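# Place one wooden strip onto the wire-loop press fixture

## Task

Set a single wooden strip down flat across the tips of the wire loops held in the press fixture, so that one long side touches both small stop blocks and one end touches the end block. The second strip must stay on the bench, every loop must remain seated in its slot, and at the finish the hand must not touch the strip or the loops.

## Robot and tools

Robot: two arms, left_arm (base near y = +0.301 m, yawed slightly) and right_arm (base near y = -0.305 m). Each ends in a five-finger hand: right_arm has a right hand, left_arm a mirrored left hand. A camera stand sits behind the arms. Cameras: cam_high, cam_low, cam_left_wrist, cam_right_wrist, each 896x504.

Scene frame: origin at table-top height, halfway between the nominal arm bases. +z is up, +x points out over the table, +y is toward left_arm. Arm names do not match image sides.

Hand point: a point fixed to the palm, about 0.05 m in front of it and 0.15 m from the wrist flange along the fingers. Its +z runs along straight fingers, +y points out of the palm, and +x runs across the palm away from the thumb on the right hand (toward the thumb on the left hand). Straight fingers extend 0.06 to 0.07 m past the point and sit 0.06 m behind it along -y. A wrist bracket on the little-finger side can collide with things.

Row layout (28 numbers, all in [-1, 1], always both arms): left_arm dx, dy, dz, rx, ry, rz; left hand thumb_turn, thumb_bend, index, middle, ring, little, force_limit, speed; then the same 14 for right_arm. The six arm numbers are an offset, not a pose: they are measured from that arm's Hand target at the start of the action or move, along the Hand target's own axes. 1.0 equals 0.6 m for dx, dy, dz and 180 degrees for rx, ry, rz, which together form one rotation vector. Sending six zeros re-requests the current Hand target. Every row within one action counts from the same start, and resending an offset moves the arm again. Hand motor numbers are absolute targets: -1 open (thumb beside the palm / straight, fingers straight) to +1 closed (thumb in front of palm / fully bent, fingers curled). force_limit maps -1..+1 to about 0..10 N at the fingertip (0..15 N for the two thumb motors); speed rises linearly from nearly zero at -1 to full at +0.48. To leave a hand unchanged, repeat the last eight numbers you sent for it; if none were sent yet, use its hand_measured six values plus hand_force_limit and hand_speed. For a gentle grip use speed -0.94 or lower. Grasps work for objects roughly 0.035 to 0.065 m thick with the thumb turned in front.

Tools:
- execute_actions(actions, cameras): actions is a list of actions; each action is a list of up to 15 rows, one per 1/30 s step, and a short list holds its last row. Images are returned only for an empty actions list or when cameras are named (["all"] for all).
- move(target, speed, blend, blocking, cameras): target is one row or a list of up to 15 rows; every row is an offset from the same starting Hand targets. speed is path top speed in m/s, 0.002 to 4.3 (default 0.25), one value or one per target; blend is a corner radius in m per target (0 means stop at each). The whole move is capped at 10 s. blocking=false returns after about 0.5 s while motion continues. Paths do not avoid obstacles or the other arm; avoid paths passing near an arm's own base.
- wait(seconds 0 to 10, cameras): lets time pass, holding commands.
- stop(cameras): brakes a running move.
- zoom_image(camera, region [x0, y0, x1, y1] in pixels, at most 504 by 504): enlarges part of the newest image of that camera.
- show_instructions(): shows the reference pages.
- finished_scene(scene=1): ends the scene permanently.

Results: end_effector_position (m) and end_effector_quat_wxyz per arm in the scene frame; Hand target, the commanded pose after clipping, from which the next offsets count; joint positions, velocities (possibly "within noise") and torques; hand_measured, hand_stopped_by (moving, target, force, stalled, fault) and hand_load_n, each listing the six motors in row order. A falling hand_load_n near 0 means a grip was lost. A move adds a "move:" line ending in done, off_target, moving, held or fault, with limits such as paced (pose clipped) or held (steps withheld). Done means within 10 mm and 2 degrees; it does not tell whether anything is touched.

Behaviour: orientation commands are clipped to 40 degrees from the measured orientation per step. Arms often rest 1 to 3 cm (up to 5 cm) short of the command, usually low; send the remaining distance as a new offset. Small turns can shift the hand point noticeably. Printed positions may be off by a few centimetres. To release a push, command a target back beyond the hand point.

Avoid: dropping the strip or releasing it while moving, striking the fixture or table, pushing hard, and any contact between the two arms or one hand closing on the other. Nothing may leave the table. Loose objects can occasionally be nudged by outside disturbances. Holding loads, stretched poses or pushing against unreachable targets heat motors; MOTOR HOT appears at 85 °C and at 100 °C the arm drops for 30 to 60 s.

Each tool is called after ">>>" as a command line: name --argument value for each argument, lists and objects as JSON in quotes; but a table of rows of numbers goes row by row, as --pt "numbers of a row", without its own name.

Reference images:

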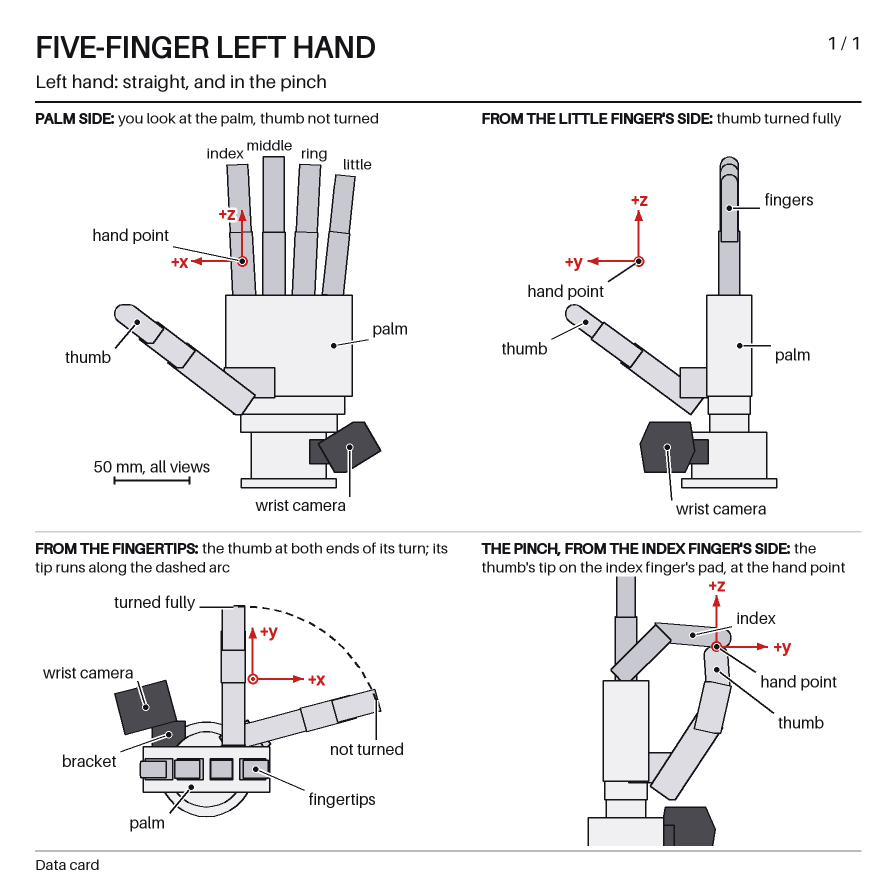

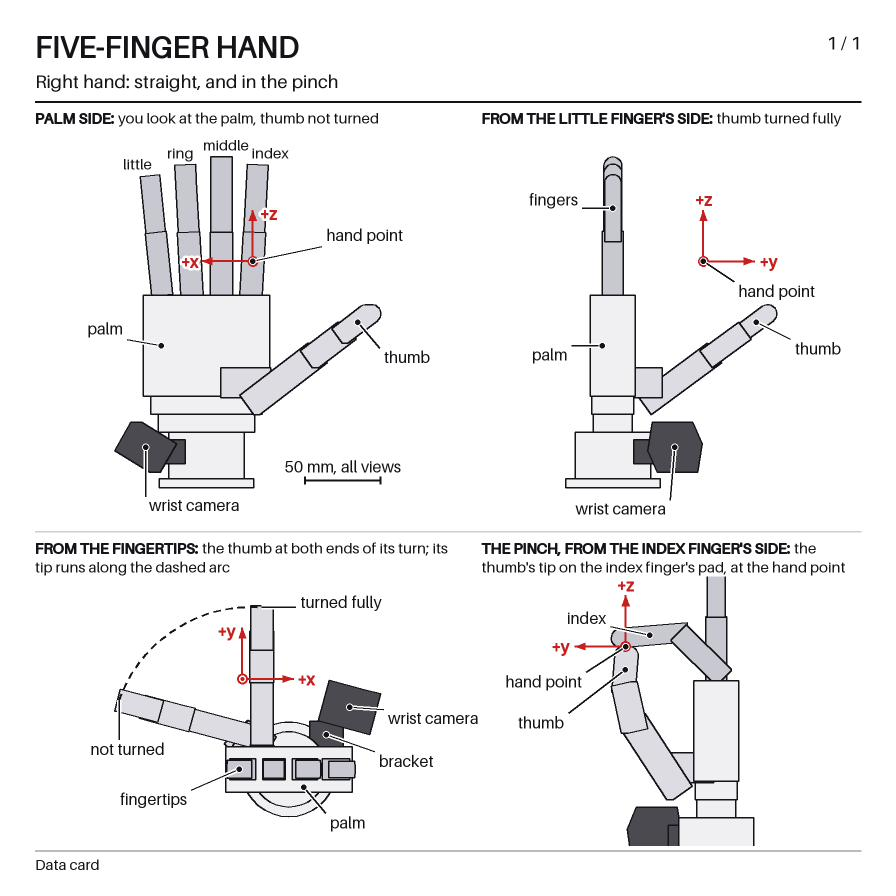

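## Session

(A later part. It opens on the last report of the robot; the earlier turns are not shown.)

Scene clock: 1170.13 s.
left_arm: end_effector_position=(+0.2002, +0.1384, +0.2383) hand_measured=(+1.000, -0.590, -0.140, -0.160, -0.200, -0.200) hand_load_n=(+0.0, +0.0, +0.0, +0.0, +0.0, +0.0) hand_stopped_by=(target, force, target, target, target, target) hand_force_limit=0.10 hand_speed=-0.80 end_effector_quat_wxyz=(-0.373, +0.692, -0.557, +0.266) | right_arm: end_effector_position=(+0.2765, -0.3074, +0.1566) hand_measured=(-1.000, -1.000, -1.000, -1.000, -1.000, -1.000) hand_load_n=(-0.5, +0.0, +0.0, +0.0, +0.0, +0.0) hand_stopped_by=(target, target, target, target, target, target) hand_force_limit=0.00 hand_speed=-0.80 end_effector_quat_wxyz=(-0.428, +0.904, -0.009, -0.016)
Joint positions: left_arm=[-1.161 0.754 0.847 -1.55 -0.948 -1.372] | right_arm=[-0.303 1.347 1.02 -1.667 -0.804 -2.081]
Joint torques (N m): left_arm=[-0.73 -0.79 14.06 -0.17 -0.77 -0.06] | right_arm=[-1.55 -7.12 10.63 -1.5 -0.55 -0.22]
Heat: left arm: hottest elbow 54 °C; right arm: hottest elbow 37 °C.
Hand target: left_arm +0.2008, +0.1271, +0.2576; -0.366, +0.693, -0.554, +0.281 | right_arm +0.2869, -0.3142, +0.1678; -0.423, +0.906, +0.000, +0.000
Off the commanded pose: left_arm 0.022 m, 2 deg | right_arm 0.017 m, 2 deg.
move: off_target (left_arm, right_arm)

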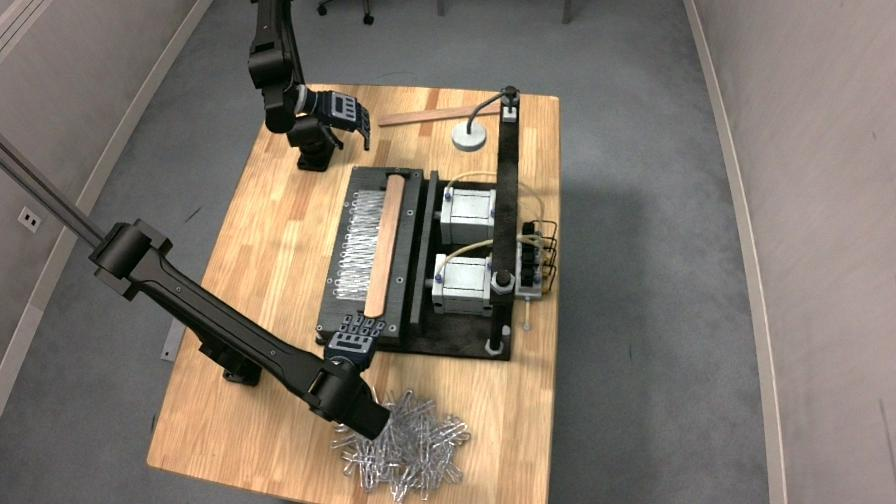

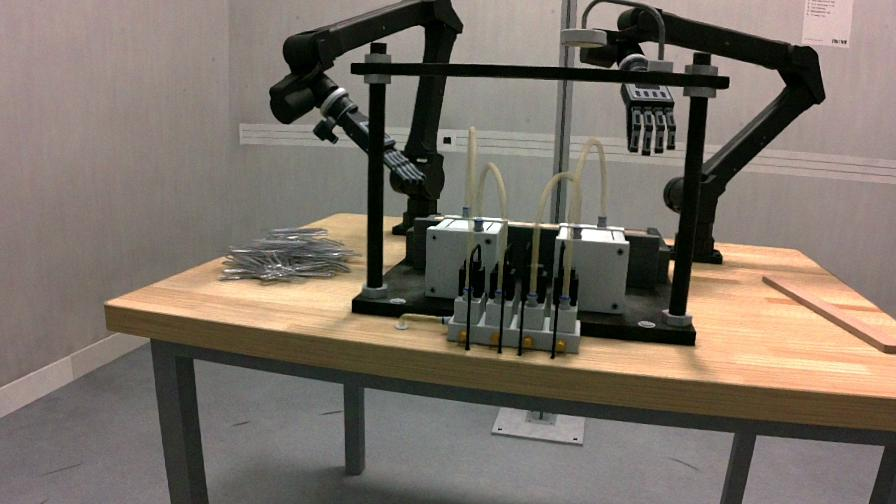

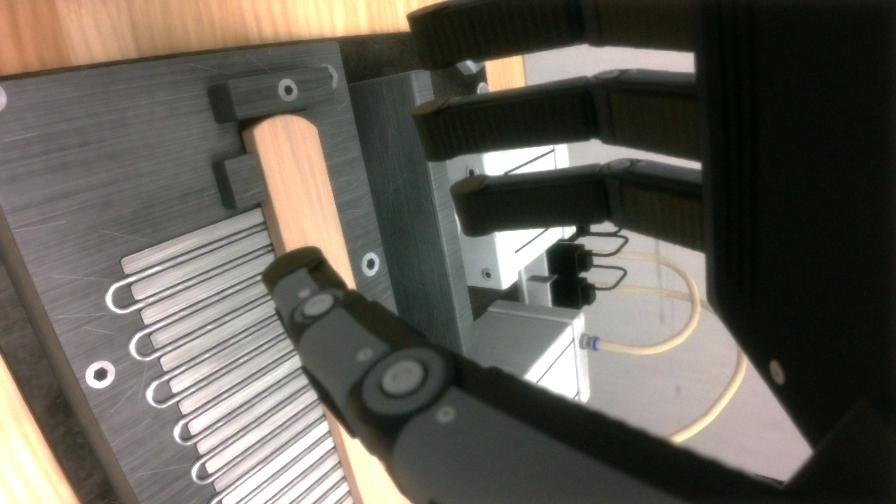

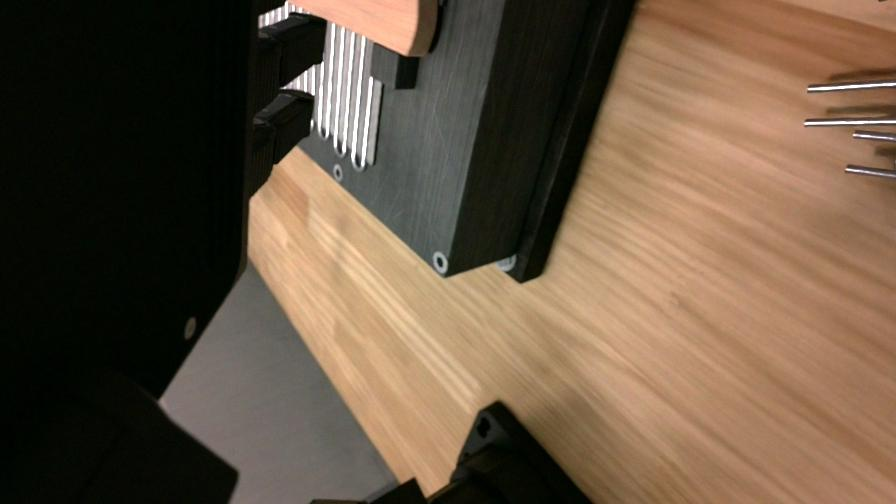

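>>> zoom_image --camera "cam_right_wrist" --region '[300, 0, 480, 140]'

Scaled by 2.800 from the camera's 896x504 image, which has a finer 1280x720 frame.

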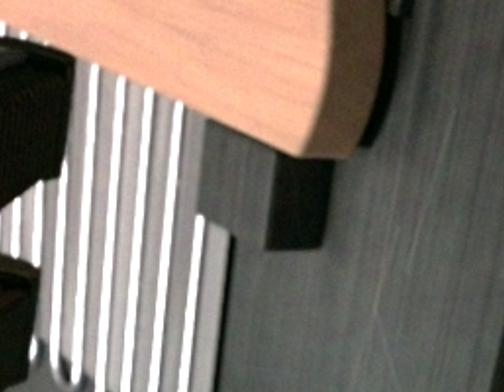

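>>> zoom_image --camera "cam_low" --region '[400, 190, 670, 280]'

>>> zoom_image --camera "cam_right_wrist" --region '[370, 0, 460, 100]'

Scaled by 1.867 from the camera's 896x504 image, which has a finer 1280x720 frame.

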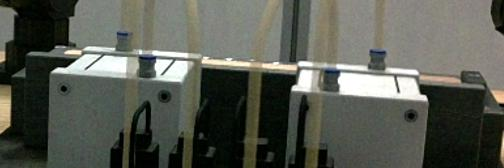

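Scaled by 5.040 from the camera's 896x504 image, which has a finer 1280x720 frame.

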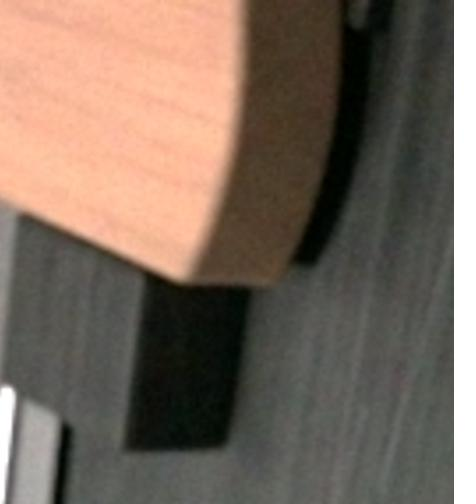

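>>> zoom_image --camera "cam_left_wrist" --region '[235, 140, 285, 220]'

>>> zoom_image --camera "cam_left_wrist" --region '[225, 95, 345, 165]'

Scaled by 6.300 from the camera's 896x504 image, which has a finer 1280x720 frame.

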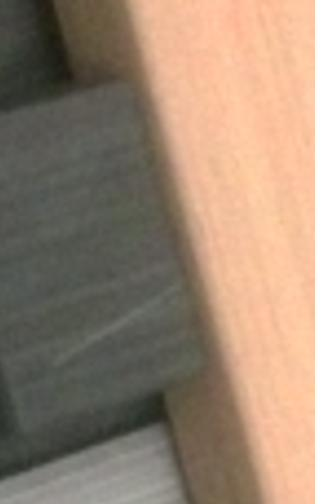

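Scaled by 4.200 from the camera's 896x504 image, which has a finer 1280x720 frame.

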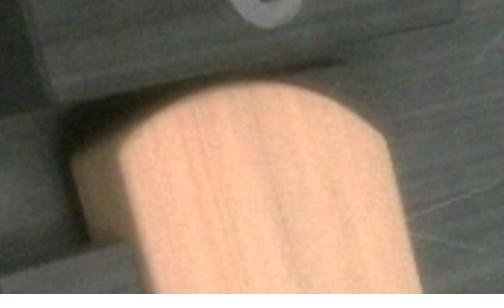

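>>> zoom_image --camera "cam_high" --region '[370, 155, 430, 225]'

>>> zoom_image --camera "cam_high" --region '[330, 270, 410, 350]'

Scaled by 7.200 from the camera's 896x504 image, which has a finer 1280x720 frame.

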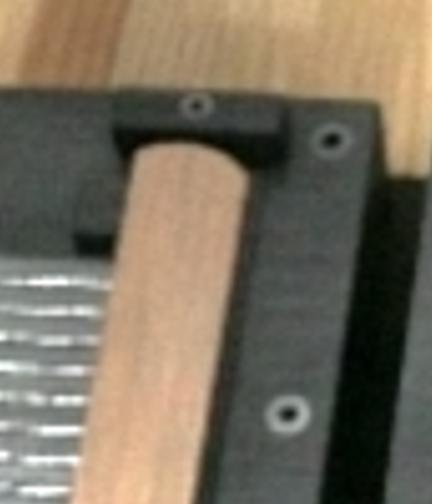

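Scaled by 6.300 from the camera's 896x504 image, which has a finer 1280x720 frame.

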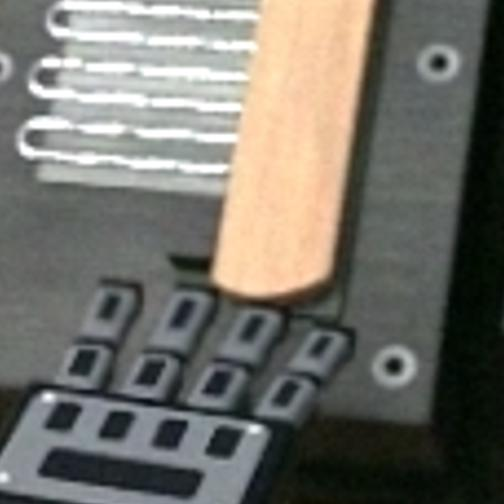

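>>> move --target '[-0.0013,-0.0682,-0.0479,0,0,0,1,-0.4,-0.14,-0.16,-0.2,-0.2,0.1,-0.8,-0.0333,-0.0378,-0.1623,0,0,0,-1,-1,-1,-1,-1,-1,0,-0.8]' --speed 0.12 --cameras '["all"]'

>>> zoom_image --camera "cam_high" --region '[300, 150, 450, 350]'

>>> zoom_image --camera "cam_right_wrist" --region '[250, 0, 500, 160]'

Scene clock: 1227.03 s.
left_arm: end_effector_position=(+0.2002, +0.1385, +0.2840) hand_measured=(+1.000, -0.590, -0.140, -0.160, -0.200, -0.200) hand_load_n=(+0.0, +0.0, +0.0, +0.0, +0.0, +0.0) hand_stopped_by=(target, force, target, target, target, target) hand_force_limit=0.10 hand_speed=-0.80 end_effector_quat_wxyz=(-0.376, +0.691, -0.559, +0.262) | right_arm: end_effector_position=(+0.2623, -0.3681, +0.2328) hand_measured=(-1.000, -1.000, -1.000, -1.000, -1.000, -1.000) hand_load_n=(-0.5, +0.0, +0.0, +0.0, +0.0, +0.0) hand_stopped_by=(target, target, target, target, target, target) hand_force_limit=0.00 hand_speed=-0.80 end_effector_quat_wxyz=(-0.326, +0.939, -0.055, +0.094)
Joint positions: left_arm=[-1.161 0.78 0.98 -1.666 -0.948 -1.372] | right_arm=[-0.449 1.12 1.111 -1.69 -0.681 -1.995]
Joint torques (N m): left_arm=[-1.44 -0.79 14.84 0.09 -0.73 -0.04] | right_arm=[-1.49 -4.31 11.75 -0.84 -0.53 0.06]
Motor temperatures (°C): left_arm=[27 34 56 23 27 25] | right_arm=[27 32 41 26 25 24]
Heat: left arm: hottest elbow 56 °C; right arm: hottest elbow 41 °C.
Hand target: left_arm +0.2008, +0.1271, +0.3075; -0.366, +0.693, -0.554, +0.281 | right_arm +0.2669, -0.3743, +0.2478; -0.423, +0.906, +0.000, +0.000
Off the commanded pose: left_arm 0.026 m, 2 deg | right_arm 0.017 m, 17 deg.
joint sent to its limit (right arm) — joint 4 (wrist pitch), lower limit. The joint targets are off in orientation, not in position.
move: off_target (left_arm, right_arm)

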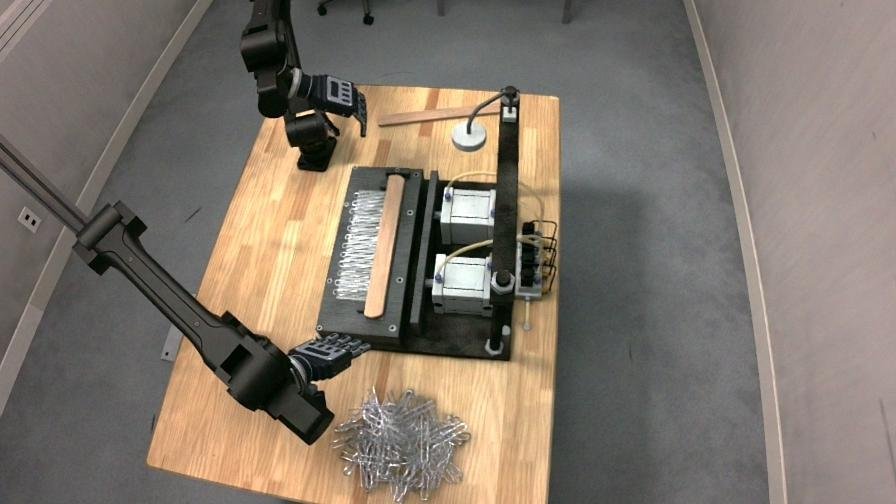

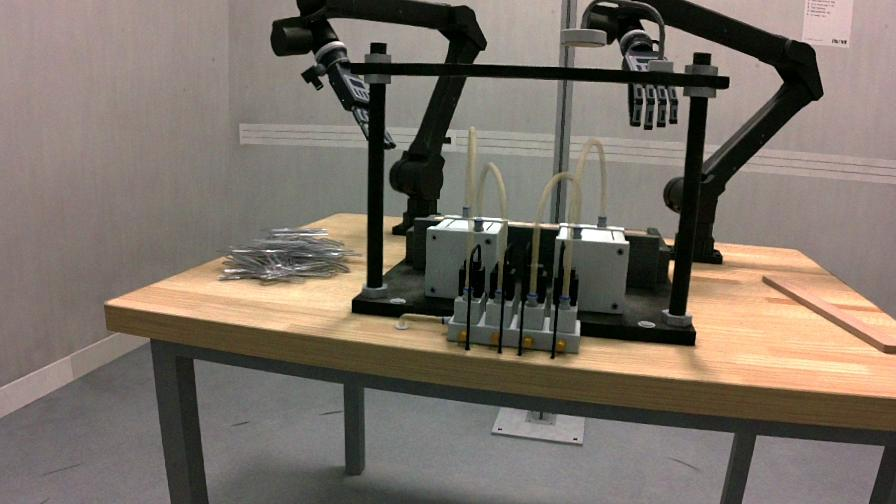

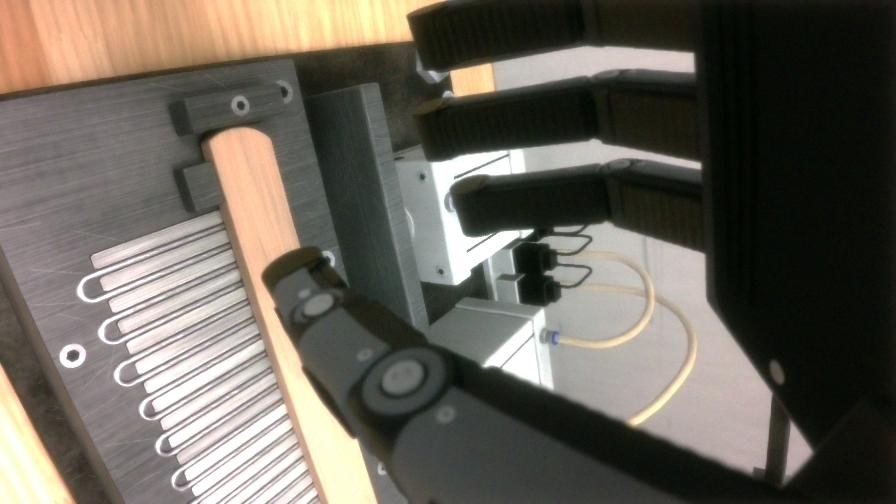

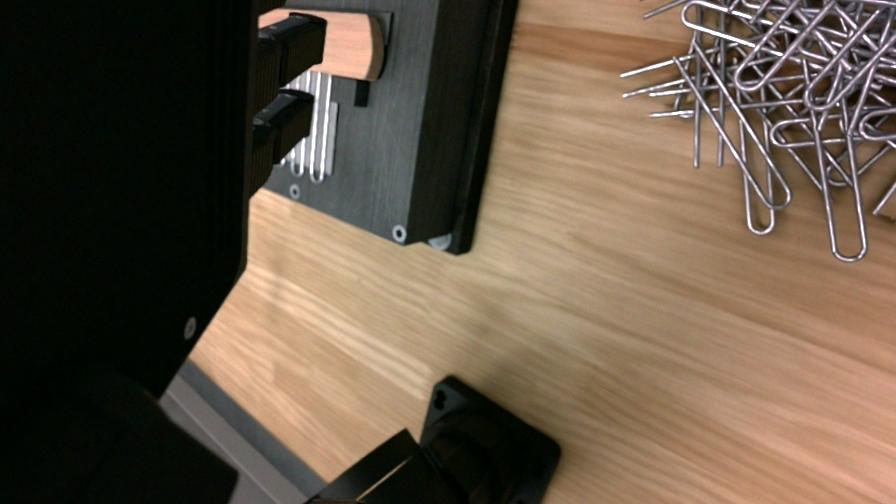

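Scaled by 2.520 from the camera's 896x504 image, which has a finer 1280x720 frame.

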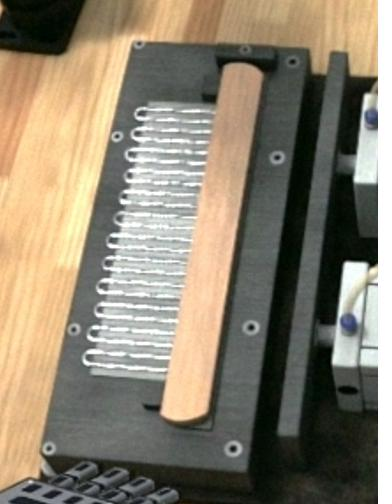

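Scaled by 2.016 from the camera's 896x504 image, which has a finer 1280x720 frame.

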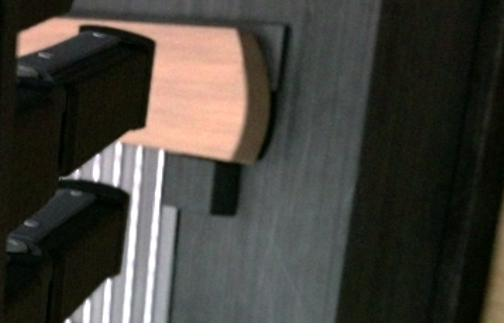

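>>> finished_scene

The scene is finished: the task was done.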